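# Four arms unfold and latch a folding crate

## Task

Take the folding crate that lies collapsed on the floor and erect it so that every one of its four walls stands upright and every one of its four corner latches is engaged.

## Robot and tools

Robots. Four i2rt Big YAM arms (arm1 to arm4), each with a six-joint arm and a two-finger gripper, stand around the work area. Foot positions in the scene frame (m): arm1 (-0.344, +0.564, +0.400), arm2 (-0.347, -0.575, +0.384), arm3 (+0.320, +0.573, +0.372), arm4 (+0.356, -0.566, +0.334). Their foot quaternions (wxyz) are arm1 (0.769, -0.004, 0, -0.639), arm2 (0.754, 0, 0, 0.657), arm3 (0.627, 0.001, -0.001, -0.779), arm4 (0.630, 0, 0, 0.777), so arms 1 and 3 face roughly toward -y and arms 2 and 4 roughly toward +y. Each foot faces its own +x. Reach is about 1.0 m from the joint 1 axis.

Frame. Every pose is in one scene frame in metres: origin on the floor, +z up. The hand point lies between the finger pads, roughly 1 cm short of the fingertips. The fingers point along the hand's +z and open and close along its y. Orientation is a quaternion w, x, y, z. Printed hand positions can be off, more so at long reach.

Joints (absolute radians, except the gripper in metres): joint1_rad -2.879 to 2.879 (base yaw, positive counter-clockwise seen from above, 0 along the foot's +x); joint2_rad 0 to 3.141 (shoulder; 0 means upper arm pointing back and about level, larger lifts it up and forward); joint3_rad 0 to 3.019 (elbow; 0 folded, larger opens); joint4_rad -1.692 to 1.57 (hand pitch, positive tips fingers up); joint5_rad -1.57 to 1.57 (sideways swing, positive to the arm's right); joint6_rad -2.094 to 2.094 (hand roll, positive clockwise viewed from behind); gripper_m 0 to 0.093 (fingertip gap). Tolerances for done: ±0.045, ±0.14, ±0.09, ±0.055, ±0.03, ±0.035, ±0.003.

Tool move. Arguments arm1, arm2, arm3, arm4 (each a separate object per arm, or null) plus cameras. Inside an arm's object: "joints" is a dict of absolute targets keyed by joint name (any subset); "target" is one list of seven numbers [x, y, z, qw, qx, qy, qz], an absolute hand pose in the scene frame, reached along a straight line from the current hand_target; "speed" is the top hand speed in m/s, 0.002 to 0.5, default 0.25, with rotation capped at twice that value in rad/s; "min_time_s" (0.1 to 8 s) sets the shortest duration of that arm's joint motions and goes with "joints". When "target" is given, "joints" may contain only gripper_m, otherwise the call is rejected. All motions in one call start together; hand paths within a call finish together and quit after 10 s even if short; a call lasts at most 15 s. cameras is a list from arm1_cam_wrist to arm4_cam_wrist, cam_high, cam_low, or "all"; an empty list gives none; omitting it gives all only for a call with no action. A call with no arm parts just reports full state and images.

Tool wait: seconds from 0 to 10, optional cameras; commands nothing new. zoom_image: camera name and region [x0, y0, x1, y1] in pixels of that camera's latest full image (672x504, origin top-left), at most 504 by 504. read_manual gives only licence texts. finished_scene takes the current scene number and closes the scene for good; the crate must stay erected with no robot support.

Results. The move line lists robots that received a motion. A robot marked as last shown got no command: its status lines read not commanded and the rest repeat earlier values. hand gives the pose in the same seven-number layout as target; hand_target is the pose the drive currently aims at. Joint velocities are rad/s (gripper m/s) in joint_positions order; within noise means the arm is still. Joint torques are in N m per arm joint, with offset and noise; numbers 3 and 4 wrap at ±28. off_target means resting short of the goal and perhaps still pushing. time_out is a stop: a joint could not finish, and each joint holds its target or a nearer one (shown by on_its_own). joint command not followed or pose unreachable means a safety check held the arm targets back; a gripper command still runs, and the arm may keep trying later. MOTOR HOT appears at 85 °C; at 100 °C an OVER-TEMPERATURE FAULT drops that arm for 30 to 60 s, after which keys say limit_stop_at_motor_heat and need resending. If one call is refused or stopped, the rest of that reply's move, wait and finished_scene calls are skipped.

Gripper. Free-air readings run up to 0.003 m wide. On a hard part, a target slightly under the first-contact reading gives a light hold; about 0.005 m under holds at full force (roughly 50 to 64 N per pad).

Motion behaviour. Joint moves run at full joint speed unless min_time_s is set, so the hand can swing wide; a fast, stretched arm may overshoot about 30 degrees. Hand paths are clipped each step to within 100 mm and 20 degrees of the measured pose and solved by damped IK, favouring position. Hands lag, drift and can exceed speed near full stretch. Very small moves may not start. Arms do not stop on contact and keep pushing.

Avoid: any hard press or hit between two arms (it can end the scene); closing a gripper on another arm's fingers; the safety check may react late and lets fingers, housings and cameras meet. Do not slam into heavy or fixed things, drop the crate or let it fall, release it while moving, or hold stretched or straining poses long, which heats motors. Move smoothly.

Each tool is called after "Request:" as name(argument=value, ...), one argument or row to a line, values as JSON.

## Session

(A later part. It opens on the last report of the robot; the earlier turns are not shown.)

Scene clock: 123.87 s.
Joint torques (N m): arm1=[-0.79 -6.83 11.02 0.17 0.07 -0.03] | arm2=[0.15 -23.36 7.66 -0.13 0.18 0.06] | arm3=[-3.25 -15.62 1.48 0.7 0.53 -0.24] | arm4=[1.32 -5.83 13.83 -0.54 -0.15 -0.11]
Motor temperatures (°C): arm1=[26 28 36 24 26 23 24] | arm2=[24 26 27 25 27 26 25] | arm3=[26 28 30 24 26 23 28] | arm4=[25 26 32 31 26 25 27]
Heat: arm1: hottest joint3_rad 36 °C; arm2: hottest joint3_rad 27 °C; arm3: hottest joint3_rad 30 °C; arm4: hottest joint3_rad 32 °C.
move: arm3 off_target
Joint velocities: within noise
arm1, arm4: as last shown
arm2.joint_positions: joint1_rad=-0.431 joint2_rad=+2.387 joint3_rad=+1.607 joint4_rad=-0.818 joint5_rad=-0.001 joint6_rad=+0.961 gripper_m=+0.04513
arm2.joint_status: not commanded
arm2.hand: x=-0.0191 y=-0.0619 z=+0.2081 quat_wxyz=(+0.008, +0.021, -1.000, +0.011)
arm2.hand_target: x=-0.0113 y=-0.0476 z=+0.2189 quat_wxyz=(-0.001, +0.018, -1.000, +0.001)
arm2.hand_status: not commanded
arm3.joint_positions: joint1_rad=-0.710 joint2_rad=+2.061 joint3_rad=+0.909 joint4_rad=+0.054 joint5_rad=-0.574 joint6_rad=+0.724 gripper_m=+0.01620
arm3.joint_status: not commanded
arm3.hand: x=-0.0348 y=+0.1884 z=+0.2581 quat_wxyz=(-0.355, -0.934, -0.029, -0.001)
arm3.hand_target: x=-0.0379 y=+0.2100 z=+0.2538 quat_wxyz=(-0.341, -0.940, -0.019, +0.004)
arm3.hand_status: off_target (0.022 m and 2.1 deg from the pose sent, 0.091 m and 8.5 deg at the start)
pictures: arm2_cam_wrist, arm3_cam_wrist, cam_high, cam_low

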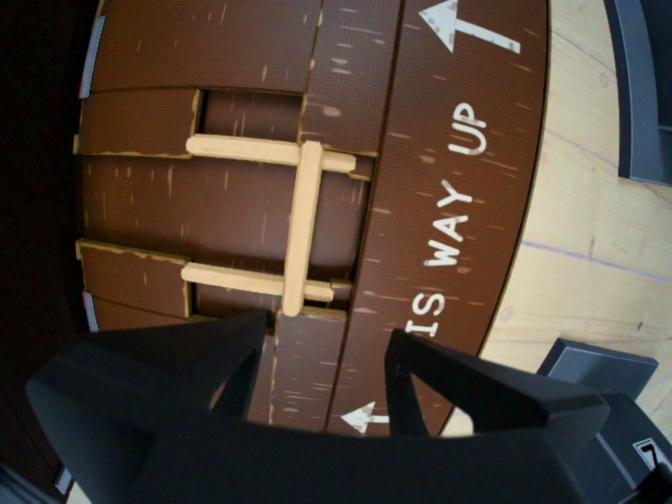

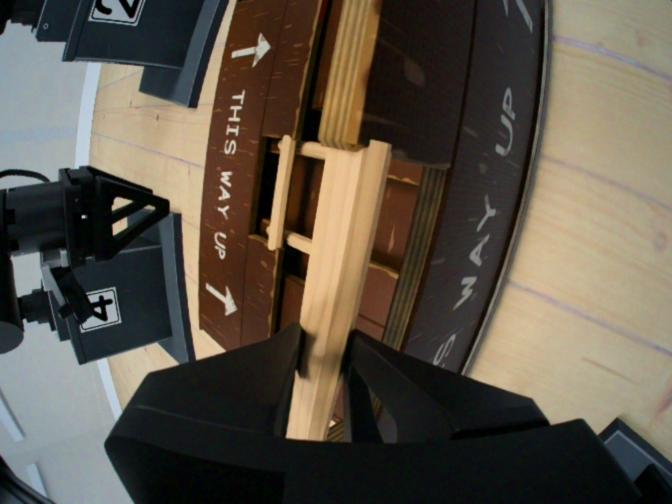

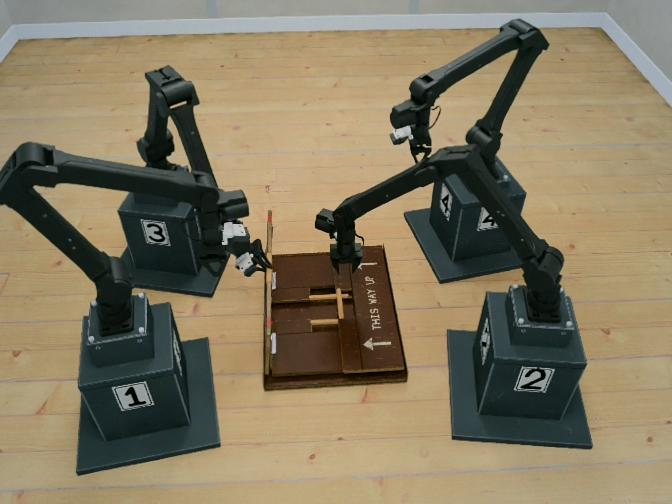

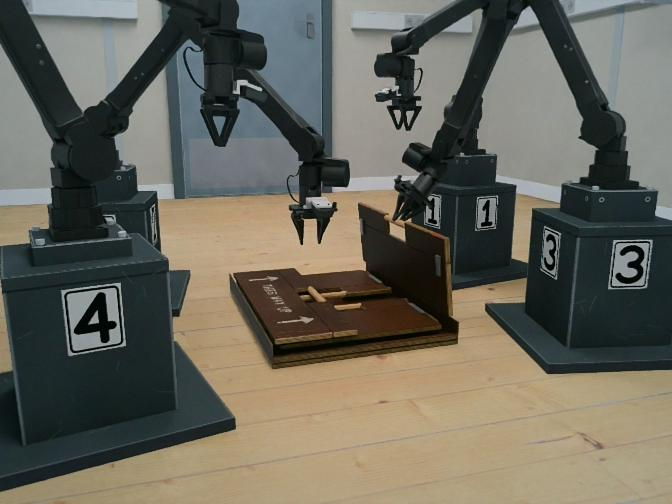

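Request:
move(
  arm2={"target": [-0.0165, -0.037, 0.09, 0, -0.024, 0.9997, 0], "speed": 0.15},
  cameras=["arm2_cam_wrist"],
)

Scene clock: 143.93 s.
Joint torques (N m): arm1=[-0.79 -7.88 10.99 0.08 0.11 -0.02] | arm2=[0.73 -23.94 6.69 0.62 0.09 0.07] | arm3=[-3.31 -15.91 1.52 0.73 0.53 -0.2] | arm4=[1.32 -5.83 13.83 -0.54 -0.15 -0.11]
Motor temperatures (°C): arm1=[26 28 37 24 26 23 24] | arm2=[24 28 27 25 27 26 25] | arm3=[26 28 29 24 26 23 28] | arm4=[25 26 33 30 26 25 26]
Heat: arm1: hottest joint3_rad 37 °C; arm2: hottest joint2_rad 28 °C; arm3: hottest joint3_rad 29 °C; arm4: hottest joint3_rad 33 °C.
move: arm2 off_target
Joint velocities: within noise
arm1.joint_positions: joint1_rad=+0.137 joint2_rad=+1.206 joint3_rad=+0.724 joint4_rad=-1.132 joint5_rad=-0.022 joint6_rad=+0.329 gripper_m=+0.06006
arm1.joint_status: not commanded
arm1.hand: x=-0.2525 y=+0.3023 z=+0.4848 quat_wxyz=(+0.014, -0.710, -0.704, -0.016)
arm1.hand_target: x=-0.2484 y=+0.2830 z=+0.5009 quat_wxyz=(-0.003, -0.708, -0.707, -0.008)
arm1.hand_status: not commanded
arm2.joint_positions: joint1_rad=-0.419 joint2_rad=+2.648 joint3_rad=+1.734 joint4_rad=-0.699 joint5_rad=-0.001 joint6_rad=+0.965 gripper_m=+0.04513
arm2.joint_status: not commanded
arm2.hand: x=-0.0245 y=-0.0565 z=+0.0843 quat_wxyz=(+0.012, +0.025, -0.999, +0.017)
arm2.hand_target: x=-0.0189 y=-0.0379 z=+0.0902 quat_wxyz=(+0.000, +0.025, -1.000, +0.001)
arm2.hand_status: off_target (0.022 m and 2.4 deg from the pose sent, 0.121 m and 1.6 deg at the start)
arm3: as last shown
arm4.joint_positions: joint1_rad=+0.240 joint2_rad=+1.177 joint3_rad=+0.892 joint4_rad=-1.316 joint5_rad=-0.011 joint6_rad=+0.469 gripper_m=+0.06007
arm4.joint_status: not commanded
arm4.hand: x=+0.2256 y=-0.2979 z=+0.4856 quat_wxyz=(+0.010, +0.699, -0.715, +0.013)
arm4.hand_target: x=+0.2199 y=-0.2830 z=+0.5010 quat_wxyz=(+0.006, +0.704, -0.710, -0.002)
arm4.hand_status: not commanded

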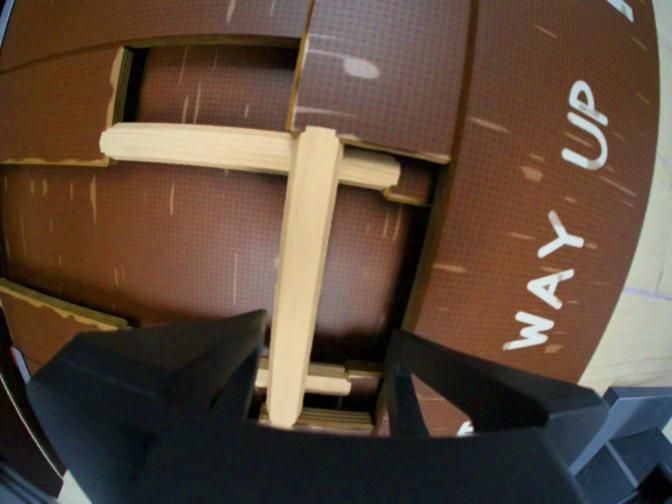

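Request:
move(
  arm2={"target": [-0.019, -0.0265, 0.063, 0, -0.024, 0.9997, 0], "speed": 0.1},
)

Request:
move(
  arm2={"joints": {"gripper_m": 0.012}},
  cameras=["arm2_cam_wrist"],
)

Scene clock: 150.63 s.
Joint torques (N m): arm1=[-1.38 -7.88 10.99 0.28 0.14 -0.01] | arm2=[0.67 -24.18 6.79 0.49 0.1 0.07] | arm3=[-3.49 -15.68 1.46 0.68 0.53 -0.28] | arm4=[1.38 -5.83 13.83 -0.55 -0.15 -0.11]
Motor temperatures (°C): arm1=[26 28 37 24 26 23 24] | arm2=[24 28 27 25 27 26 25] | arm3=[26 28 29 24 26 23 28] | arm4=[25 26 33 30 26 25 26]
Heat: arm1: hottest joint3_rad 37 °C; arm2: hottest joint2_rad 28 °C; arm3: hottest joint3_rad 29 °C; arm4: hottest joint3_rad 33 °C.
move: arm2 off_target
Joint velocities: within noise
arm1, arm3, arm4: as last shown
arm2.joint_positions: joint1_rad=-0.416 joint2_rad=+2.720 joint3_rad=+1.811 joint4_rad=-0.696 joint5_rad=-0.001 joint6_rad=+0.977 gripper_m=+0.04513
arm2.joint_status: not commanded
arm2.hand: x=-0.0203 y=-0.0462 z=+0.0586 quat_wxyz=(+0.009, +0.021, -1.000, +0.014)
arm2.hand_target: x=-0.0157 y=-0.0287 z=+0.0636 quat_wxyz=(+0.000, +0.021, -1.000, +0.000)
arm2.hand_status: off_target (0.020 m and 2.0 deg from the pose sent, 0.037 m and 2.4 deg at the start)
pictures: none

Scene clock: 151.27 s.
Joint torques (N m): arm1=[-0.97 -7.65 10.92 0.13 0.09 -0.04] | arm2=[0.67 -24.23 6.64 0.42 0.05 0.07] | arm3=[-3.14 -15.38 1.44 0.81 0.54 -0.22] | arm4=[1.32 -5.83 13.83 -0.53 -0.15 -0.11]
Motor temperatures (°C): arm1=[26 28 37 24 26 23 24] | arm2=[24 28 27 25 27 26 25] | arm3=[26 28 29 24 26 23 28] | arm4=[25 26 33 30 26 25 26]
Heat: arm1: hottest joint3_rad 37 °C; arm2: hottest joint2_rad 28 °C; arm3: hottest joint3_rad 29 °C; arm4: hottest joint3_rad 33 °C.
move: arm2 off_target
Joint velocities: within noise
arm1, arm3, arm4: as last shown
arm2.joint_positions: joint1_rad=-0.414 joint2_rad=+2.720 joint3_rad=+1.814 joint4_rad=-0.688 joint5_rad=+0.002 joint6_rad=+0.977 gripper_m=+0.01666
arm2.joint_status: gripper_m off_target (ended at +0.01669, target +0.01200)
arm2.hand: x=-0.0188 y=-0.0429 z=+0.0593 quat_wxyz=(+0.005, +0.021, -1.000, +0.010)
arm2.hand_target: x=-0.0153 y=-0.0269 z=+0.0641 quat_wxyz=(-0.003, +0.021, -1.000, -0.002)
arm2.hand_status: not commanded

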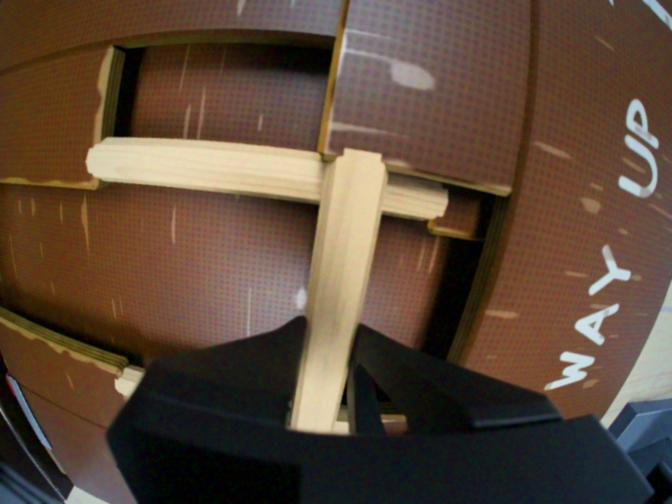

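Request:
move(
  arm2={"target": [-0.018, -0.062, 0.143, 0.0021, -0.0239, 0.9959, 0.0872], "speed": 0.12},
)

Request:
move(
  arm2={"target": [-0.016, -0.104, 0.203, 0.0042, -0.0236, 0.9845, 0.1736], "speed": 0.12},
  arm1={"target": [-0.15, 0.13, 0.36, 0, 0.7071, 0.7071, 0], "speed": 0.25},
)

Request:
move(
  arm2={"target": [-0.0135, -0.170, 0.243, 0.0062, -0.0232, 0.9656, 0.2587], "speed": 0.12},
)

Request:
move(
  arm2={"target": [-0.011, -0.236, 0.254, 0.0082, -0.0226, 0.9394, 0.3419], "speed": 0.1},
  cameras=["arm1_cam_wrist", "arm2_cam_wrist", "cam_high", "cam_low"],
)

Scene clock: 156.83 s.
Joint torques (N m): arm1=[-0.91 -7.47 11.08 -0.01 0.08 -0.02] | arm2=[-0.79 -26.17 2.8 -0.43 0.12 -0.09] | arm3=[-3.31 -15.38 1.26 0.72 0.52 -0.25] | arm4=[1.38 -5.83 13.83 -0.54 -0.15 -0.11]
Motor temperatures (°C): arm1=[26 28 37 24 26 23 24] | arm2=[24 29 27 25 27 26 25] | arm3=[26 28 29 24 26 23 28] | arm4=[25 26 33 30 26 25 26]
Heat: arm1: hottest joint3_rad 37 °C; arm2: hottest joint2_rad 29 °C; arm3: hottest joint3_rad 29 °C; arm4: hottest joint3_rad 33 °C.
move: arm2 off_target
Joint velocities: within noise
arm1, arm3, arm4: as last shown
arm2.joint_positions: joint1_rad=-0.454 joint2_rad=+2.498 joint3_rad=+1.510 joint4_rad=-0.426 joint5_rad=-0.102 joint6_rad=+0.936 gripper_m=+0.01666
arm2.joint_status: not commanded
arm2.hand: x=-0.0187 y=-0.0549 z=+0.1251 quat_wxyz=(-0.004, +0.026, -0.995, -0.094)
arm2.hand_target: x=-0.0162 y=-0.0613 z=+0.1420 quat_wxyz=(-0.003, +0.024, -0.996, -0.089)
arm2.hand_status: off_target (0.019 m and 0.8 deg from the pose sent, 0.086 m and 11.2 deg at the start)
pictures: none

Scene clock: 158.50 s.
Joint torques (N m): arm1=[0.67 -17.38 8.57 0.88 0.25 0.23] | arm2=[-0.79 -23.41 2.65 0.01 0.03 -0.11] | arm3=[-3.25 -15.38 1.48 0.79 0.55 -0.22] | arm4=[1.32 -5.83 13.83 -0.55 -0.15 -0.11]
Motor temperatures (°C): arm1=[26 28 37 24 26 23 24] | arm2=[24 29 27 25 27 26 25] | arm3=[26 28 29 24 26 23 28] | arm4=[25 26 33 30 26 25 26]
Heat: arm1: hottest joint3_rad 37 °C; arm2: hottest joint2_rad 29 °C; arm3: hottest joint3_rad 29 °C; arm4: hottest joint3_rad 33 °C.
move: arm1 off_target; arm2 off_target
Joint velocities: within noise
arm1.joint_positions: joint1_rad=+0.228 joint2_rad=+1.870 joint3_rad=+1.063 joint4_rad=-0.812 joint5_rad=-0.008 joint6_rad=+0.405 gripper_m=+0.06006
arm1.joint_status: not commanded
arm1.hand: x=-0.1629 y=+0.1515 z=+0.3500 quat_wxyz=(+0.021, -0.705, -0.709, -0.009)
arm1.hand_target: x=-0.1505 y=+0.1323 z=+0.3596 quat_wxyz=(+0.000, -0.707, -0.707, +0.000)
arm1.hand_status: off_target (0.027 m and 2.6 deg from the pose sent, 0.236 m and 2.5 deg at the start)
arm2.joint_positions: joint1_rad=-0.528 joint2_rad=+2.286 joint3_rad=+1.239 joint4_rad=-0.238 joint5_rad=-0.219 joint6_rad=+0.884 gripper_m=+0.01629
arm2.joint_status: not commanded
arm2.hand: x=-0.0179 y=-0.0946 z=+0.1914 quat_wxyz=(-0.004, +0.027, -0.984, -0.178)
arm2.hand_target: x=-0.0174 y=-0.1026 z=+0.2032 quat_wxyz=(-0.004, +0.024, -0.984, -0.174)
arm2.hand_status: off_target (0.015 m and 0.6 deg from the pose sent, 0.092 m and 9.2 deg at the start)
arm3, arm4: as last shown
pictures: none

Scene clock: 160.00 s.
Joint torques (N m): arm1=[-0.21 -17.61 8.69 0.68 0.24 0.24] | arm2=[-0.79 -18.84 2.96 0.65 -0.12 -0.13] | arm3=[-3.49 -15.74 1.47 0.77 0.52 -0.22] | arm4=[1.32 -5.83 13.82 -0.55 -0.15 -0.11]
Motor temperatures (°C): arm1=[26 28 37 24 26 23 24] | arm2=[24 29 27 25 27 26 25] | arm3=[26 28 29 24 26 23 28] | arm4=[25 26 33 30 26 25 26]
Heat: arm1: hottest joint3_rad 37 °C; arm2: hottest joint2_rad 29 °C; arm3: hottest joint3_rad 29 °C; arm4: hottest joint3_rad 33 °C.
move: arm2 done
Joint velocities: within noise
arm1, arm3, arm4: as last shown
arm2.joint_positions: joint1_rad=-0.658 joint2_rad=+2.110 joint3_rad=+0.978 joint4_rad=-0.062 joint5_rad=-0.363 joint6_rad=+0.795 gripper_m=+0.01425
arm2.joint_status: not commanded
arm2.hand: x=-0.0157 y=-0.1642 z=+0.2393 quat_wxyz=(-0.005, +0.025, -0.966, -0.256)
arm2.hand_target: x=-0.0155 y=-0.1704 z=+0.2423 quat_wxyz=(-0.006, +0.023, -0.967, -0.254)
arm2.hand_status: done (0.007 m and 0.4 deg from the pose sent, 0.091 m and 9.5 deg at the start)
pictures: none

Scene clock: 161.60 s.
Joint torques (N m): arm1=[0.44 -17.08 8.8 0.64 0.3 0.24] | arm2=[-0.79 -16.91 2.29 0.95 -0.05 -0.14] | arm3=[-3.19 -15.68 1.43 0.73 0.55 -0.26] | arm4=[1.32 -5.83 13.83 -0.54 -0.15 -0.11]
Motor temperatures (°C): arm1=[26 28 37 24 26 23 24] | arm2=[24 29 26 25 27 26 25] | arm3=[26 28 28 24 26 23 28] | arm4=[25 26 33 30 26 25 26]
Heat: arm1: hottest joint3_rad 37 °C; arm2: hottest joint2_rad 29 °C; arm3: hottest joint2_rad 28 °C; arm4: hottest joint3_rad 33 °C.
move: arm2 done
Joint velocities: within noise
arm1, arm3, arm4: as last shown
arm2.joint_positions: joint1_rad=-0.824 joint2_rad=+2.068 joint3_rad=+0.804 joint4_rad=+0.133 joint5_rad=-0.569 joint6_rad=+0.694 gripper_m=+0.01316
arm2.joint_status: not commanded
arm2.hand: x=-0.0136 y=-0.2282 z=+0.2515 quat_wxyz=(-0.001, +0.022, -0.938, -0.345)
arm2.hand_target: x=-0.0127 y=-0.2334 z=+0.2543 quat_wxyz=(-0.005, +0.020, -0.939, -0.343)
arm2.hand_status: done (0.009 m and 0.9 deg from the pose sent, 0.073 m and 10.3 deg at the start)

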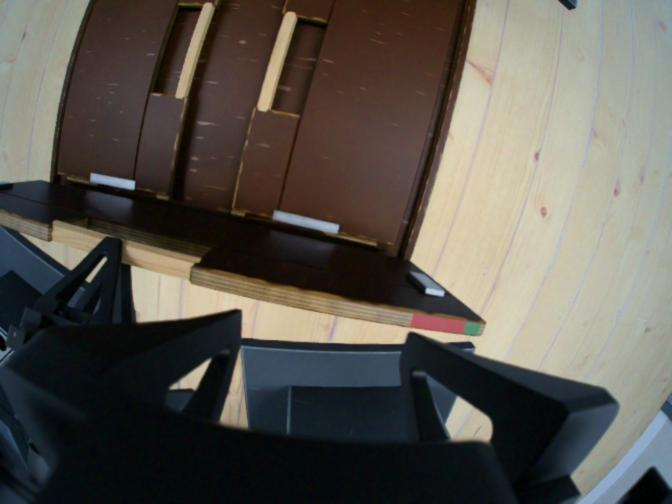

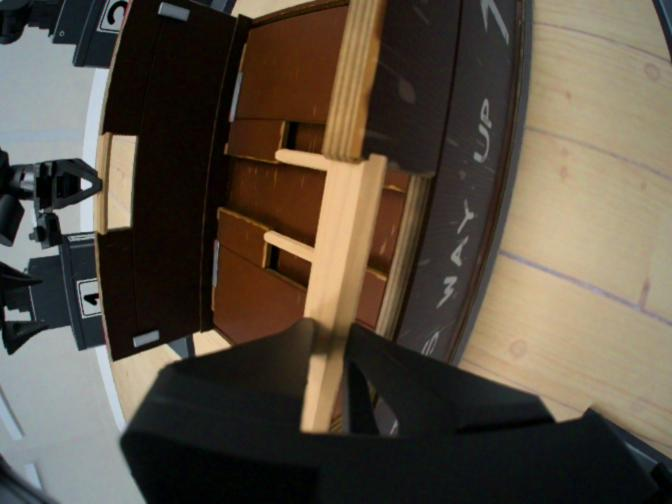

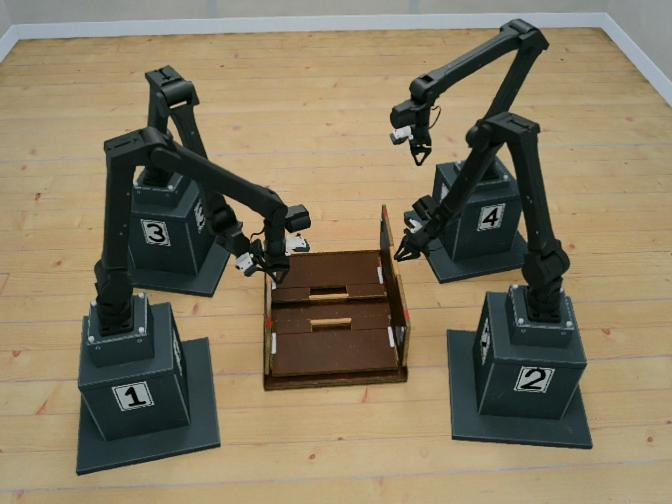

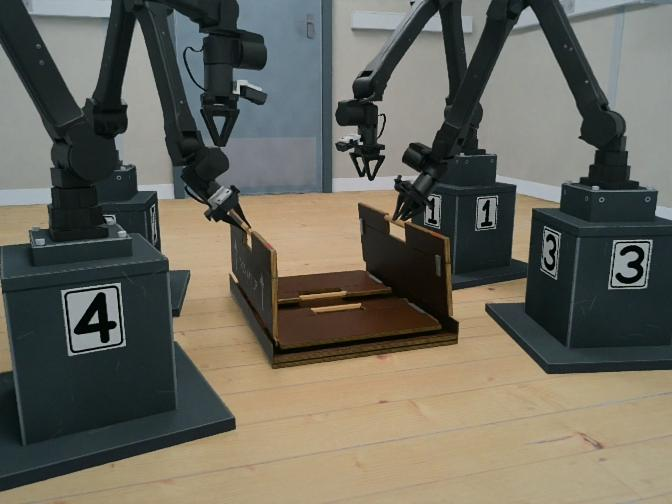

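Request:
move(
  arm1={"target": [-0.075, -0.035, 0.205, 0, 0.7071, 0.7071, 0], "speed": 0.2, "joints": {"gripper_m": 0.05}},
  arm4={"target": [0.16, -0.11, 0.36, 0, 0.7071, -0.7071, 0], "speed": 0.25, "joints": {"gripper_m": 0.05}},
  cameras=["arm1_cam_wrist", "arm4_cam_wrist", "cam_high"],
)

Request:
zoom_image(
  camera="cam_high",
  region=[250, 190, 420, 400],
)

Scene clock: 169.57 s.
Joint torques (N m): arm1=[0.5 -25.41 9.16 0.03 0.18 0.2] | arm2=[-0.79 -16.91 2.29 0.95 -0.05 -0.14] | arm3=[-3.49 -15.79 1.46 0.81 0.53 -0.26] | arm4=[1.2 -14.45 11.7 0.1 -0.01 -0.11]
Motor temperatures (°C): arm1=[26 28 37 24 26 23 24] | arm2=[24 28 26 25 27 26 25] | arm3=[26 28 28 24 26 23 28] | arm4=[25 26 33 30 26 25 26]
Heat: arm1: hottest joint3_rad 37 °C; arm2: hottest joint2_rad 28 °C; arm3: hottest joint2_rad 28 °C; arm4: hottest joint3_rad 33 °C.
move: arm1 off_target; arm4 off_target
Joint velocities: within noise
arm1.joint_positions: joint1_rad=+0.229 joint2_rad=+2.498 joint3_rad=+1.749 joint4_rad=-0.848 joint5_rad=-0.008 joint6_rad=+0.409 gripper_m=+0.05006
arm1.joint_status: all done
arm1.hand: x=-0.0876 y=-0.0212 z=+0.1974 quat_wxyz=(+0.011, -0.705, -0.709, -0.005)
arm1.hand_target: x=-0.0748 y=-0.0334 z=+0.2034 quat_wxyz=(-0.001, -0.707, -0.707, +0.000)
arm1.hand_status: off_target (0.020 m and 1.4 deg from the pose sent, 0.252 m and 2.6 deg at the start)
arm2: as last shown
arm3.joint_positions: joint1_rad=-0.710 joint2_rad=+2.061 joint3_rad=+0.909 joint4_rad=+0.054 joint5_rad=-0.574 joint6_rad=+0.724 gripper_m=+0.01620
arm3.joint_status: not commanded
arm3.hand: x=-0.0348 y=+0.1884 z=+0.2581 quat_wxyz=(-0.355, -0.934, -0.029, -0.001)
arm3.hand_target: x=-0.0379 y=+0.2100 z=+0.2538 quat_wxyz=(-0.341, -0.940, -0.019, +0.004)
arm3.hand_status: not commanded
arm4.joint_positions: joint1_rad=+0.205 joint2_rad=+1.792 joint3_rad=+1.179 joint4_rad=-0.994 joint5_rad=-0.001 joint6_rad=+0.424 gripper_m=+0.05007
arm4.joint_status: all done
arm4.hand: x=+0.1660 y=-0.1313 z=+0.3519 quat_wxyz=(+0.007, +0.703, -0.711, +0.017)
arm4.hand_target: x=+0.1615 y=-0.1117 z=+0.3590 quat_wxyz=(+0.000, +0.707, -0.707, +0.000)
arm4.hand_status: off_target (0.024 m and 2.2 deg from the pose sent, 0.235 m and 2.2 deg at the start)

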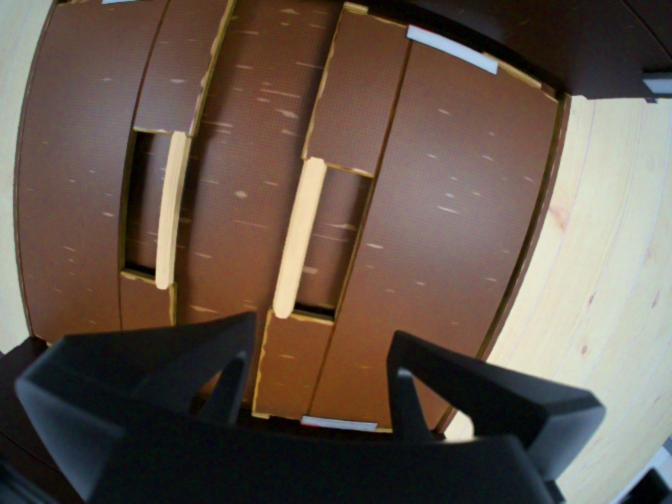

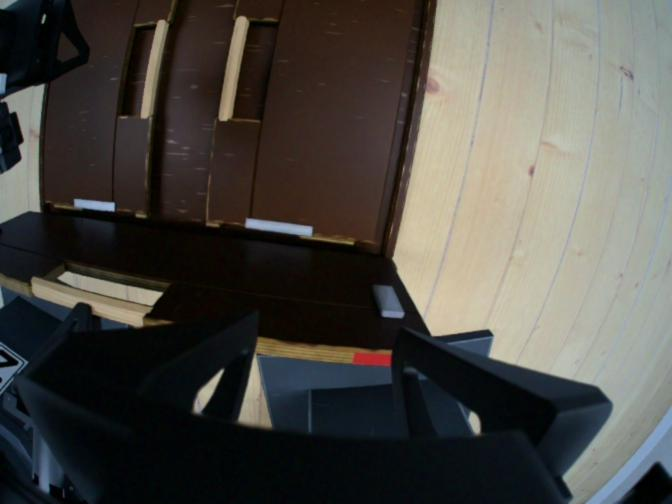

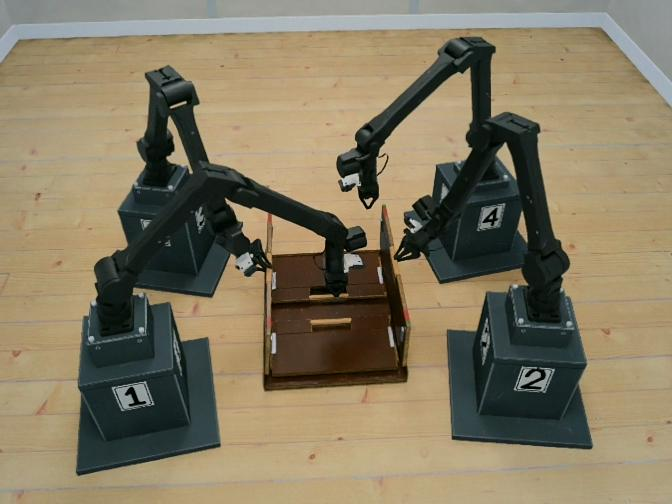

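Scaled by 2.400 from the camera's image (finer frame: 960x720).

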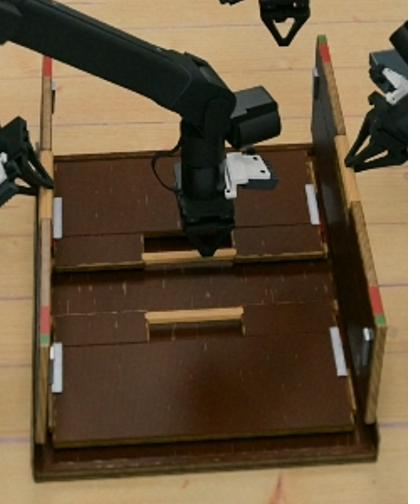

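Request:
move(
  arm1={"target": [-0.06, -0.0227, 0.09, 0, 0.7225, 0.6914, 0], "speed": 0.15, "joints": {"gripper_m": 0.048}},
  cameras=["arm1_cam_wrist"],
)

Scene clock: 180.37 s.
Joint torques (N m): arm1=[0.09 -25.88 8.12 0.99 0.27 0.2] | arm2=[-0.79 -16.91 2.3 0.95 -0.06 -0.13] | arm3=[-3.37 -15.33 1.4 0.68 0.53 -0.24] | arm4=[1.2 -14.45 11.7 0.1 -0.01 -0.11]
Motor temperatures (°C): arm1=[26 29 36 24 26 23 24] | arm2=[24 28 26 25 27 26 26] | arm3=[26 28 28 24 26 23 28] | arm4=[25 26 33 30 26 25 26]
Heat: arm1: hottest joint3_rad 36 °C; arm2: hottest joint2_rad 28 °C; arm3: hottest joint2_rad 28 °C; arm4: hottest joint3_rad 33 °C.
move: arm1 off_target
Joint velocities: within noise
arm1.joint_positions: joint1_rad=+0.260 joint2_rad=+2.715 joint3_rad=+1.845 joint4_rad=-0.741 joint5_rad=-0.008 joint6_rad=+0.482 gripper_m=+0.04806
arm1.joint_status: all done
arm1.hand: x=-0.0737 y=-0.0067 z=+0.0871 quat_wxyz=(+0.018, -0.720, -0.693, -0.006)
arm1.hand_target: x=-0.0606 y=-0.0215 z=+0.0913 quat_wxyz=(+0.000, -0.722, -0.691, +0.000)
arm1.hand_status: off_target (0.021 m and 2.2 deg from the pose sent, 0.111 m and 3.1 deg at the start)
arm2, arm3, arm4: as last shown

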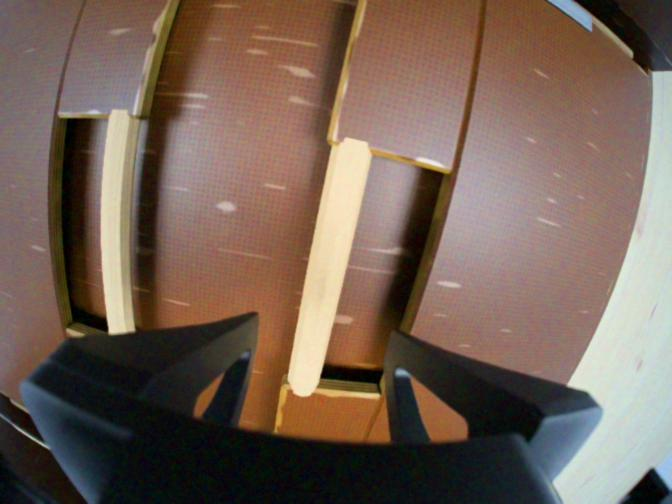

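Request:
move(
  arm1={"target": [-0.0625, -0.024, 0.049, 0, 0.7225, 0.6914, 0], "speed": 0.08},
)

Request:
move(
  arm1={"joints": {"gripper_m": 0.012}},
  cameras=["arm1_cam_wrist"],
)

Scene clock: 183.53 s.
Joint torques (N m): arm1=[0.26 -26.17 7.97 0.9 0.21 0.19] | arm2=[-0.79 -16.91 2.29 0.95 -0.05 -0.14] | arm3=[-3.37 -15.74 1.43 0.8 0.52 -0.23] | arm4=[1.2 -14.45 11.7 0.1 -0.01 -0.11]
Motor temperatures (°C): arm1=[26 29 36 24 26 23 24] | arm2=[24 28 26 25 27 26 26] | arm3=[26 28 28 24 26 23 28] | arm4=[25 26 33 30 26 25 26]
Heat: arm1: hottest joint3_rad 36 °C; arm2: hottest joint2_rad 28 °C; arm3: hottest joint2_rad 28 °C; arm4: hottest joint3_rad 33 °C.
move: arm1 off_target
Joint velocities: within noise
arm1.joint_positions: joint1_rad=+0.260 joint2_rad=+2.812 joint3_rad=+1.919 joint4_rad=-0.718 joint5_rad=-0.008 joint6_rad=+0.482 gripper_m=+0.04806
arm1.joint_status: not commanded
arm1.hand: x=-0.0737 y=-0.0075 z=+0.0451 quat_wxyz=(+0.018, -0.720, -0.693, -0.006)
arm1.hand_target: x=-0.0630 y=-0.0227 z=+0.0488 quat_wxyz=(+0.000, -0.722, -0.692, +0.000)
arm1.hand_status: off_target (0.020 m and 2.2 deg from the pose sent, 0.043 m and 2.2 deg at the start)
arm2, arm3, arm4: as last shown
pictures: none

Scene clock: 184.13 s.
Joint torques (N m): arm1=[-0.21 -26.11 7.92 0.88 0.2 0.16] | arm2=[-0.85 -16.97 2.28 0.96 -0.06 -0.13] | arm3=[-3.19 -15.97 1.47 0.72 0.54 -0.24] | arm4=[1.2 -14.51 11.69 0.1 -0.01 -0.11]
Motor temperatures (°C): arm1=[26 29 36 24 26 23 24] | arm2=[24 28 26 25 27 26 26] | arm3=[26 28 28 24 26 23 28] | arm4=[25 26 33 30 26 25 26]
Heat: arm1: hottest joint3_rad 36 °C; arm2: hottest joint2_rad 28 °C; arm3: hottest joint2_rad 28 °C; arm4: hottest joint3_rad 33 °C.
move: arm1 done
Joint velocities: within noise
arm1.joint_positions: joint1_rad=+0.260 joint2_rad=+2.812 joint3_rad=+1.919 joint4_rad=-0.718 joint5_rad=-0.008 joint6_rad=+0.482 gripper_m=+0.01206
arm1.joint_status: all done
arm1.hand: x=-0.0737 y=-0.0075 z=+0.0451 quat_wxyz=(+0.018, -0.720, -0.693, -0.006)
arm1.hand_target: x=-0.0630 y=-0.0227 z=+0.0488 quat_wxyz=(+0.000, -0.722, -0.692, +0.000)
arm1.hand_status: not commanded
arm2, arm3, arm4: as last shown

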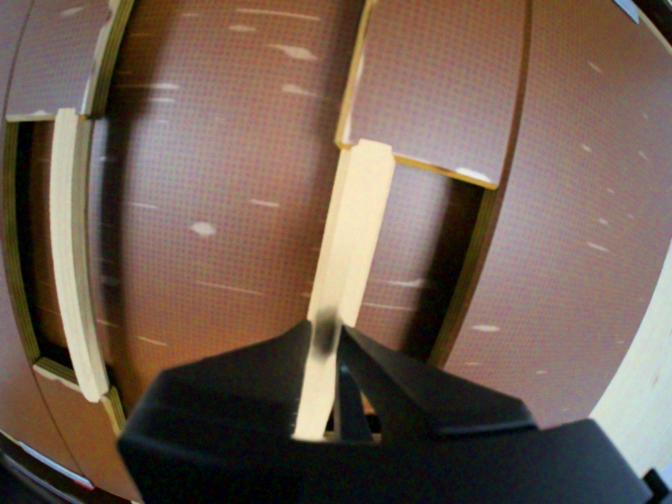

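Request:
move(
  arm1={"joints": {"gripper_m": 0.046}},
)

Request:
move(
  arm1={"target": [-0.0635, -0.024, 0.029, 0, 0.7225, 0.6914, 0], "speed": 0.08},
)

Request:
move(
  arm1={"joints": {"gripper_m": 0.012}},
  cameras=["arm1_cam_wrist"],
)

Scene clock: 189.80 s.
Joint torques (N m): arm1=[0.09 -25.76 7.97 0.9 0.22 0.2] | arm2=[-0.85 -16.97 2.3 0.96 -0.05 -0.14] | arm3=[-3.49 -15.38 1.52 0.72 0.57 -0.22] | arm4=[1.2 -14.45 11.7 0.1 -0.01 -0.11]
Motor temperatures (°C): arm1=[26 29 35 24 26 23 24] | arm2=[24 27 26 25 27 26 26] | arm3=[26 28 28 24 26 23 28] | arm4=[25 26 33 30 26 25 26]
Heat: arm1: hottest joint3_rad 35 °C; arm2: hottest joint2_rad 27 °C; arm3: hottest joint2_rad 28 °C; arm4: hottest joint3_rad 33 °C.
move: arm1 done
Joint velocities: within noise
arm1.joint_positions: joint1_rad=+0.260 joint2_rad=+2.812 joint3_rad=+1.919 joint4_rad=-0.718 joint5_rad=-0.008 joint6_rad=+0.482 gripper_m=+0.04594
arm1.joint_status: all done
arm1.hand: x=-0.0737 y=-0.0075 z=+0.0451 quat_wxyz=(+0.018, -0.720, -0.693, -0.006)
arm1.hand_target: x=-0.0630 y=-0.0227 z=+0.0488 quat_wxyz=(+0.000, -0.722, -0.692, +0.000)
arm1.hand_status: not commanded
arm2, arm3, arm4: as last shown
pictures: none

Scene clock: 190.90 s.
Joint torques (N m): arm1=[0.5 -25.41 7.88 1.01 0.23 0.13] | arm2=[-0.85 -16.91 2.29 0.95 -0.06 -0.13] | arm3=[-3.25 -15.91 1.39 0.81 0.54 -0.26] | arm4=[1.2 -14.45 11.69 0.1 -0.01 -0.11]
Motor temperatures (°C): arm1=[26 29 35 24 26 23 24] | arm2=[24 27 26 25 27 26 26] | arm3=[26 28 28 24 26 23 28] | arm4=[25 26 33 30 26 25 26]
Heat: arm1: hottest joint3_rad 35 °C; arm2: hottest joint2_rad 27 °C; arm3: hottest joint2_rad 28 °C; arm4: hottest joint3_rad 33 °C.
move: arm1 off_target
Joint velocities: within noise
arm1.joint_positions: joint1_rad=+0.260 joint2_rad=+2.852 joint3_rad=+1.956 joint4_rad=-0.710 joint5_rad=-0.008 joint6_rad=+0.482 gripper_m=+0.04594
arm1.joint_status: not commanded
arm1.hand: x=-0.0728 y=-0.0096 z=+0.0291 quat_wxyz=(+0.015, -0.720, -0.693, -0.006)
arm1.hand_target: x=-0.0638 y=-0.0231 z=+0.0292 quat_wxyz=(+0.000, -0.722, -0.691, +0.000)
arm1.hand_status: off_target (0.017 m and 1.9 deg from the pose sent, 0.025 m and 2.2 deg at the start)
arm2, arm3, arm4: as last shown
pictures: none

Scene clock: 191.67 s.
Joint torques (N m): arm1=[0.32 -25.41 7.98 0.94 -0.02 0.07] | arm2=[-0.79 -16.97 2.29 0.94 -0.05 -0.14] | arm3=[-3.43 -15.91 1.26 0.61 0.55 -0.25] | arm4=[1.2 -14.45 11.69 0.1 -0.01 -0.11]
Motor temperatures (°C): arm1=[26 29 35 24 26 23 24] | arm2=[24 27 25 25 27 26 26] | arm3=[26 28 28 24 26 23 29] | arm4=[25 26 33 30 26 25 26]
Heat: arm1: hottest joint3_rad 35 °C; arm2: hottest joint2_rad 27 °C; arm3: hottest gripper 29 °C; arm4: hottest joint3_rad 33 °C.
move: arm1 off_target
Joint velocities: within noise
arm1.joint_positions: joint1_rad=+0.258 joint2_rad=+2.852 joint3_rad=+1.956 joint4_rad=-0.713 joint5_rad=+0.007 joint6_rad=+0.501 gripper_m=+0.01703
arm1.joint_status: gripper_m off_target (ended at +0.01706, target +0.01200)
arm1.hand: x=-0.0764 y=-0.0105 z=+0.0292 quat_wxyz=(+0.019, -0.727, -0.686, +0.001)
arm1.hand_target: x=-0.0662 y=-0.0241 z=+0.0292 quat_wxyz=(+0.002, -0.726, -0.688, +0.004)
arm1.hand_status: not commanded
arm2, arm3, arm4: as last shown

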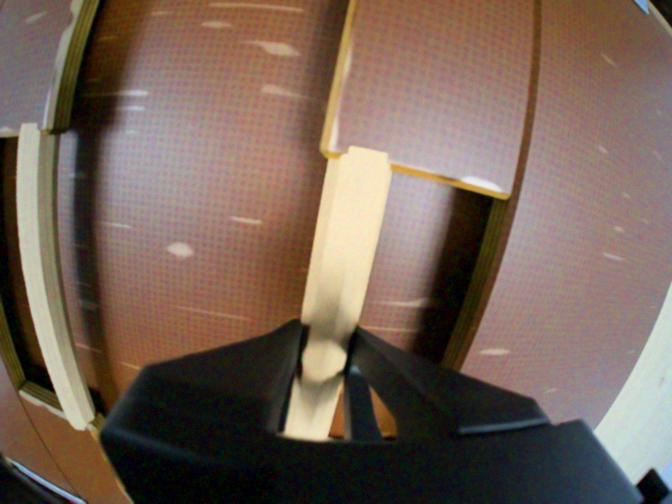

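Request:
move(
  arm1={"target": [-0.096, -0.02, 0.122, 0.0483, 0.7208, 0.6897, 0.0504], "speed": 0.12},
  cameras=["arm1_cam_wrist", "cam_low"],
)

Scene clock: 201.77 s.
Joint torques (N m): arm1=[-2.08 -34.96 2.14 -1.8 0.07 -0.29] | arm2=[-0.79 -16.97 2.3 0.95 -0.05 -0.14] | arm3=[-2.61 -15.09 2.19 0.8 0.64 -0.18] | arm4=[1.2 -14.45 11.69 0.1 -0.01 -0.11]
Motor temperatures (°C): arm1=[26 30 35 24 26 23 25] | arm2=[24 27 25 25 27 26 26] | arm3=[26 28 28 24 26 23 29] | arm4=[25 26 33 30 26 25 26]
Heat: arm1: hottest joint3_rad 35 °C; arm2: hottest joint2_rad 27 °C; arm3: hottest gripper 29 °C; arm4: hottest joint3_rad 33 °C.
move: arm1 off_target
Joint velocities: within noise
arm1.joint_positions: joint1_rad=+0.211 joint2_rad=+2.717 joint3_rad=+1.767 joint4_rad=-0.563 joint5_rad=-0.147 joint6_rad=+0.456 gripper_m=+0.01703
arm1.joint_status: not commanded
arm1.hand: x=-0.0799 y=-0.0105 z=+0.0699 quat_wxyz=(-0.053, -0.725, -0.685, -0.054)
arm1.hand_target: x=-0.0903 y=-0.0226 z=+0.1176 quat_wxyz=(-0.055, -0.719, -0.690, -0.053)
arm1.hand_status: off_target (0.055 m and 1.0 deg from the pose sent, 0.095 m and 9.8 deg at the start)
arm2.joint_positions: joint1_rad=-0.824 joint2_rad=+2.068 joint3_rad=+0.804 joint4_rad=+0.133 joint5_rad=-0.569 joint6_rad=+0.694 gripper_m=+0.01316
arm2.joint_status: not commanded
arm2.hand: x=-0.0136 y=-0.2282 z=+0.2515 quat_wxyz=(-0.001, +0.022, -0.938, -0.345)
arm2.hand_target: x=-0.0127 y=-0.2334 z=+0.2543 quat_wxyz=(-0.005, +0.020, -0.939, -0.343)
arm2.hand_status: not commanded
arm3.joint_positions: joint1_rad=-0.719 joint2_rad=+2.055 joint3_rad=+0.900 joint4_rad=+0.054 joint5_rad=-0.575 joint6_rad=+0.718 gripper_m=+0.01620
arm3.joint_status: not commanded
arm3.hand: x=-0.0353 y=+0.1936 z=+0.2589 quat_wxyz=(-0.355, -0.935, -0.027, +0.000)
arm3.hand_target: x=-0.0380 y=+0.2100 z=+0.2539 quat_wxyz=(-0.340, -0.940, -0.019, +0.004)
arm3.hand_status: not commanded
arm4: as last shown

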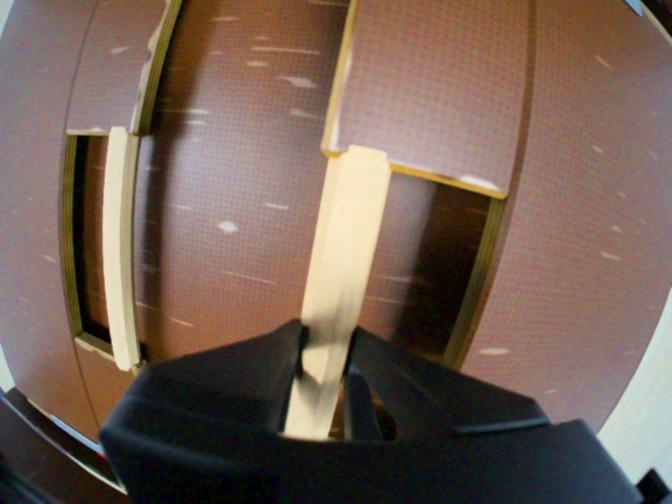

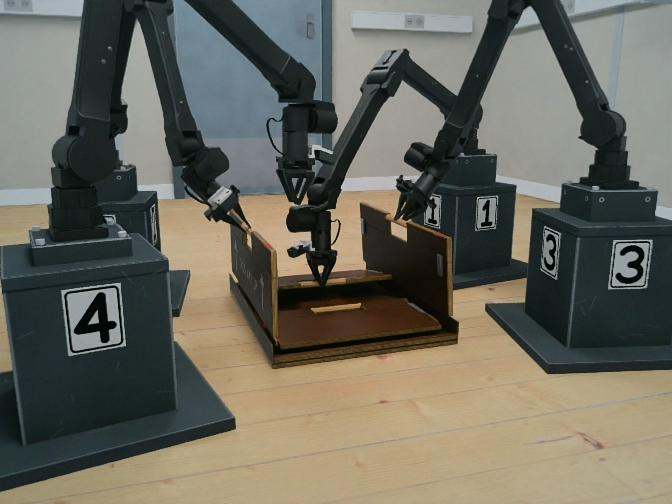

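Request:
move(
  arm3={"target": [-0.038, 0.226, 0.254, 0.3419, 0.9394, 0.0207, -0.0075], "speed": 0.1},
  arm2={"target": [-0.011, -0.246, 0.254, 0.0082, -0.0226, 0.9394, 0.3419], "speed": 0.1},
)

Request:
move(
  arm1={"target": [-0.108, -0.02, 0.155, 0.0483, 0.7208, 0.6897, 0.0504], "speed": 0.1},
  cameras=["arm1_cam_wrist", "cam_high"],
)

Request:
zoom_image(
  camera="cam_high",
  region=[250, 190, 420, 400],
)

Scene clock: 207.80 s.
Joint torques (N m): arm1=[-1.26 -30.1 4.4 -0.65 0.59 -0.22] | arm2=[-2.67 -17.32 1.46 0.75 -0.19 -0.29] | arm3=[-3.19 -15.09 1.43 0.87 0.55 -0.28] | arm4=[1.2 -14.45 11.69 0.09 -0.01 -0.11]
Motor temperatures (°C): arm1=[26 31 34 24 26 23 25] | arm2=[24 27 25 25 27 26 26] | arm3=[26 28 28 24 26 23 29] | arm4=[25 26 33 30 26 25 26]
Heat: arm1: hottest joint3_rad 34 °C; arm2: hottest joint2_rad 27 °C; arm3: hottest gripper 29 °C; arm4: hottest joint3_rad 33 °C.
move: arm2 off_target; arm3 off_target
Joint velocities: within noise
arm1.joint_positions: joint1_rad=+0.198 joint2_rad=+2.669 joint3_rad=+1.738 joint4_rad=-0.592 joint5_rad=-0.160 joint6_rad=+0.450 gripper_m=+0.01703
arm1.joint_status: not commanded
arm1.hand: x=-0.0853 y=-0.0110 z=+0.0920 quat_wxyz=(-0.051, -0.727, -0.682, -0.062)
arm1.hand_target: x=-0.0909 y=-0.0220 z=+0.1173 quat_wxyz=(-0.054, -0.720, -0.690, -0.053)
arm1.hand_status: not commanded
arm2.joint_positions: joint1_rad=-0.829 joint2_rad=+2.068 joint3_rad=+0.801 joint4_rad=+0.134 joint5_rad=-0.572 joint6_rad=+0.675 gripper_m=+0.01314
arm2.joint_status: not commanded
arm2.hand: x=-0.0136 y=-0.2303 z=+0.2513 quat_wxyz=(-0.003, +0.029, -0.938, -0.345)
arm2.hand_target: x=-0.0114 y=-0.2458 z=+0.2534 quat_wxyz=(-0.007, +0.022, -0.940, -0.342)
arm2.hand_status: off_target (0.016 m and 1.0 deg from the pose sent, 0.018 m and 0.9 deg at the start)
arm3.joint_positions: joint1_rad=-0.738 joint2_rad=+2.047 joint3_rad=+0.881 joint4_rad=+0.057 joint5_rad=-0.586 joint6_rad=+0.695 gripper_m=+0.01620
arm3.joint_status: not commanded
arm3.hand: x=-0.0348 y=+0.2036 z=+0.2593 quat_wxyz=(-0.356, -0.934, -0.030, +0.001)
arm3.hand_target: x=-0.0367 y=+0.2249 z=+0.2537 quat_wxyz=(-0.342, -0.939, -0.021, +0.006)
arm3.hand_status: off_target (0.023 m and 2.2 deg from the pose sent, 0.033 m and 2.0 deg at the start)
arm4.joint_positions: joint1_rad=+0.205 joint2_rad=+1.792 joint3_rad=+1.179 joint4_rad=-0.994 joint5_rad=-0.001 joint6_rad=+0.424 gripper_m=+0.05007
arm4.joint_status: not commanded
arm4.hand: x=+0.1660 y=-0.1313 z=+0.3519 quat_wxyz=(+0.007, +0.703, -0.711, +0.017)
arm4.hand_target: x=+0.1615 y=-0.1117 z=+0.3590 quat_wxyz=(+0.000, +0.707, -0.707, +0.000)
arm4.hand_status: not commanded
pictures: none

Scene clock: 208.80 s.
Joint torques (N m): arm1=[-1.26 -29.98 4.4 -0.64 0.75 -0.21] | arm2=[-2.73 -17.32 1.43 0.76 -0.19 -0.29] | arm3=[-3.02 -14.68 1.61 0.95 0.56 -0.23] | arm4=[1.2 -14.45 11.7 0.1 -0.01 -0.11]
Motor temperatures (°C): arm1=[26 31 34 24 26 23 25] | arm2=[24 27 25 25 27 26 26] | arm3=[26 28 28 24 26 23 29] | arm4=[25 26 33 30 26 25 26]
Heat: arm1: hottest joint3_rad 34 °C; arm2: hottest joint2_rad 27 °C; arm3: hottest gripper 29 °C; arm4: hottest joint3_rad 33 °C.
move: arm1 off_target
Joint velocities: within noise
arm1.joint_positions: joint1_rad=+0.178 joint2_rad=+2.584 joint3_rad=+1.680 joint4_rad=-0.627 joint5_rad=-0.156 joint6_rad=+0.433 gripper_m=+0.01665
arm1.joint_status: not commanded
arm1.hand: x=-0.0989 y=-0.0120 z=+0.1294 quat_wxyz=(-0.048, -0.728, -0.681, -0.061)
arm1.hand_target: x=-0.1073 y=-0.0213 z=+0.1545 quat_wxyz=(-0.049, -0.721, -0.689, -0.050)
arm1.hand_status: off_target (0.028 m and 1.7 deg from the pose sent, 0.068 m and 1.7 deg at the start)
arm2, arm4: as last shown
arm3.joint_positions: joint1_rad=-0.742 joint2_rad=+2.044 joint3_rad=+0.878 joint4_rad=+0.057 joint5_rad=-0.587 joint6_rad=+0.692 gripper_m=+0.01620
arm3.joint_status: not commanded
arm3.hand: x=-0.0355 y=+0.2056 z=+0.2601 quat_wxyz=(-0.357, -0.934, -0.029, +0.002)
arm3.hand_target: x=-0.0373 y=+0.2249 z=+0.2544 quat_wxyz=(-0.343, -0.939, -0.021, +0.007)
arm3.hand_status: not commanded

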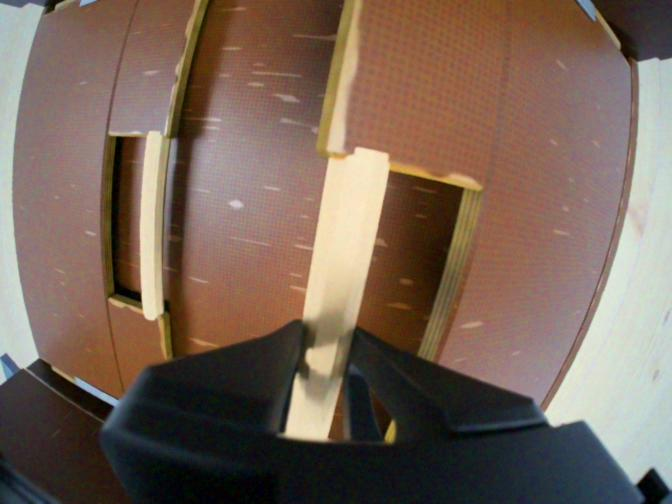

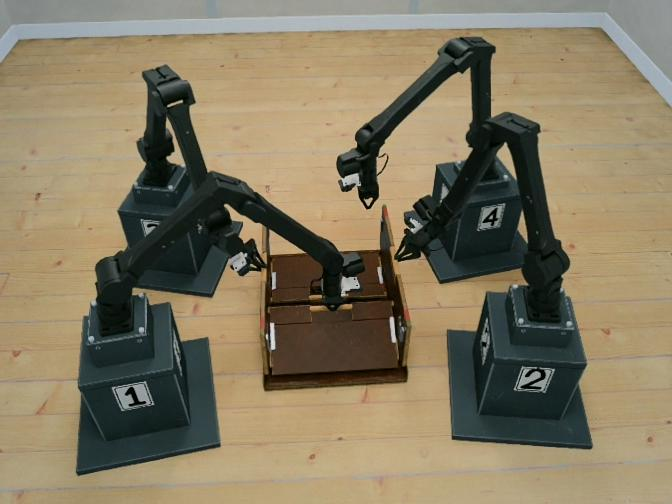

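Scaled by 2.400 from the camera's image (finer frame: 960x720).

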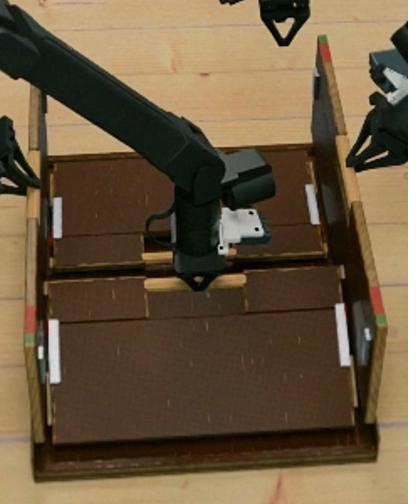

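Request:
move(
  arm1={"target": [-0.158, -0.021, 0.212, 0.0962, 0.7155, 0.6847, 0.1006], "speed": 0.12},
)

Request:
move(
  arm1={"target": [-0.214, -0.022, 0.248, 0.1327, 0.7091, 0.6785, 0.1386], "speed": 0.1},
  arm4={"target": [0.024, 0.012, 0.2, 0, 0.7071, -0.7071, 0], "speed": 0.25, "joints": {"gripper_m": 0.048}},
  cameras=["arm1_cam_wrist", "arm4_cam_wrist", "cam_high", "cam_low"],
)

Scene clock: 217.30 s.
Joint torques (N m): arm1=[-2.61 -28.86 4.44 -0.77 0.89 -0.27] | arm2=[-2.73 -17.32 1.46 0.76 -0.19 -0.29] | arm3=[-2.49 -14.74 1.74 0.96 0.6 -0.23] | arm4=[1.2 -14.45 11.69 0.1 -0.01 -0.11]
Motor temperatures (°C): arm1=[26 32 34 24 26 24 25] | arm2=[24 27 25 25 27 26 26] | arm3=[26 27 27 24 26 23 29] | arm4=[25 26 33 30 26 25 26]
Heat: arm1: hottest joint3_rad 34 °C; arm2: hottest joint2_rad 27 °C; arm3: hottest gripper 29 °C; arm4: hottest joint3_rad 33 °C.
move: arm1 off_target
Joint velocities: within noise
arm1.joint_positions: joint1_rad=+0.077 joint2_rad=+2.447 joint3_rad=+1.555 joint4_rad=-0.621 joint5_rad=-0.301 joint6_rad=+0.330 gripper_m=+0.01660
arm1.joint_status: not commanded
arm1.hand: x=-0.1379 y=-0.0129 z=+0.1858 quat_wxyz=(-0.096, -0.719, -0.678, -0.115)
arm1.hand_target: x=-0.1562 y=-0.0214 z=+0.2107 quat_wxyz=(-0.097, -0.715, -0.685, -0.101)
arm1.hand_status: off_target (0.034 m and 1.9 deg from the pose sent, 0.102 m and 7.4 deg at the start)
arm2, arm4: as last shown
arm3.joint_positions: joint1_rad=-0.744 joint2_rad=+2.044 joint3_rad=+0.877 joint4_rad=+0.057 joint5_rad=-0.587 joint6_rad=+0.690 gripper_m=+0.01620
arm3.joint_status: not commanded
arm3.hand: x=-0.0354 y=+0.2067 z=+0.2597 quat_wxyz=(-0.357, -0.934, -0.029, +0.002)
arm3.hand_target: x=-0.0371 y=+0.2249 z=+0.2539 quat_wxyz=(-0.342, -0.939, -0.021, +0.007)
arm3.hand_status: not commanded
pictures: none

Scene clock: 219.27 s.
Joint torques (N m): arm1=[-3.43 -28.45 4.88 -0.62 0.92 -0.3] | arm2=[-2.73 -17.26 1.46 0.75 -0.19 -0.29] | arm3=[-2.96 -14.74 1.76 0.87 0.58 -0.2] | arm4=[1.9 -21.42 11.59 -0.54 0.01 0.3]
Motor temperatures (°C): arm1=[26 32 33 24 26 24 25] | arm2=[24 27 25 25 27 26 26] | arm3=[26 27 27 24 26 23 29] | arm4=[25 27 33 30 26 25 26]
Heat: arm1: hottest joint3_rad 33 °C; arm2: hottest joint2_rad 27 °C; arm3: hottest gripper 29 °C; arm4: hottest joint3_rad 33 °C.
move: arm1 off_target; arm4 off_target
Joint velocities: within noise
arm1.joint_positions: joint1_rad=-0.036 joint2_rad=+2.367 joint3_rad=+1.500 joint4_rad=-0.672 joint5_rad=-0.417 joint6_rad=+0.208 gripper_m=+0.01660
arm1.joint_status: not commanded
arm1.hand: x=-0.1880 y=-0.0144 z=+0.2249 quat_wxyz=(-0.131, -0.710, -0.674, -0.157)
arm1.hand_target: x=-0.2131 y=-0.0224 z=+0.2470 quat_wxyz=(-0.133, -0.710, -0.678, -0.139)
arm1.hand_status: off_target (0.036 m and 2.2 deg from the pose sent, 0.099 m and 5.1 deg at the start)
arm2: as last shown
arm3.joint_positions: joint1_rad=-0.745 joint2_rad=+2.044 joint3_rad=+0.875 joint4_rad=+0.057 joint5_rad=-0.587 joint6_rad=+0.689 gripper_m=+0.01620
arm3.joint_status: not commanded
arm3.hand: x=-0.0353 y=+0.2077 z=+0.2594 quat_wxyz=(-0.356, -0.934, -0.029, +0.002)
arm3.hand_target: x=-0.0370 y=+0.2255 z=+0.2535 quat_wxyz=(-0.342, -0.939, -0.021, +0.006)
arm3.hand_status: not commanded
arm4.joint_positions: joint1_rad=+0.310 joint2_rad=+2.400 joint3_rad=+1.774 joint4_rad=-0.956 joint5_rad=-0.001 joint6_rad=+0.492 gripper_m=+0.04807
arm4.joint_status: all done
arm4.hand: x=+0.0323 y=+0.0021 z=+0.1992 quat_wxyz=(+0.002, +0.716, -0.698, +0.005)
arm4.hand_target: x=+0.0253 y=+0.0110 z=+0.1982 quat_wxyz=(+0.000, +0.711, -0.703, +0.000)
arm4.hand_status: off_target (0.013 m and 1.6 deg from the pose sent, 0.252 m and 2.2 deg at the start)

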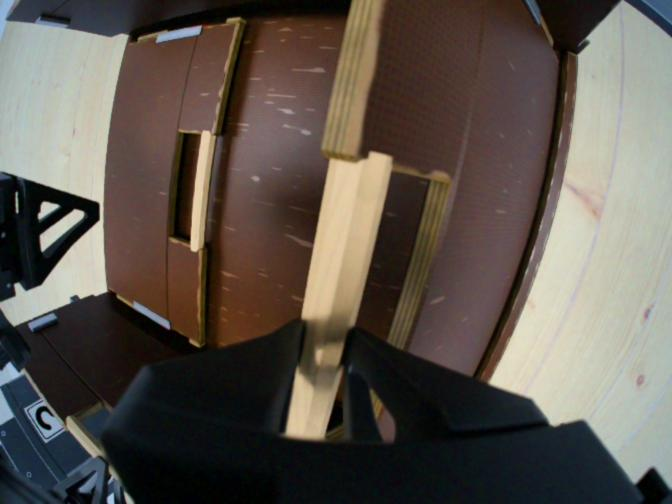

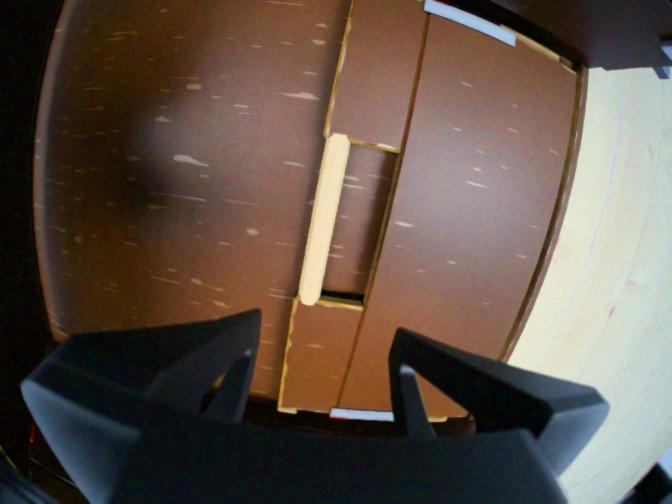

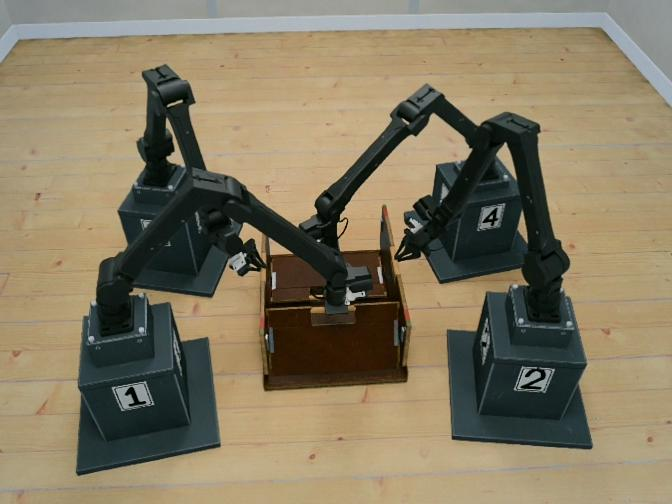

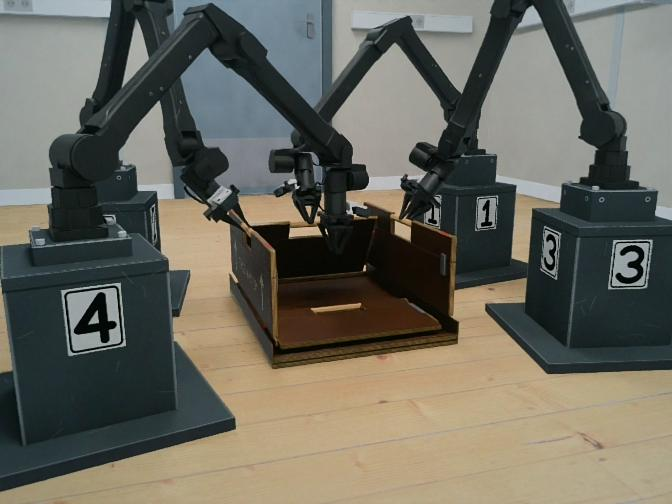

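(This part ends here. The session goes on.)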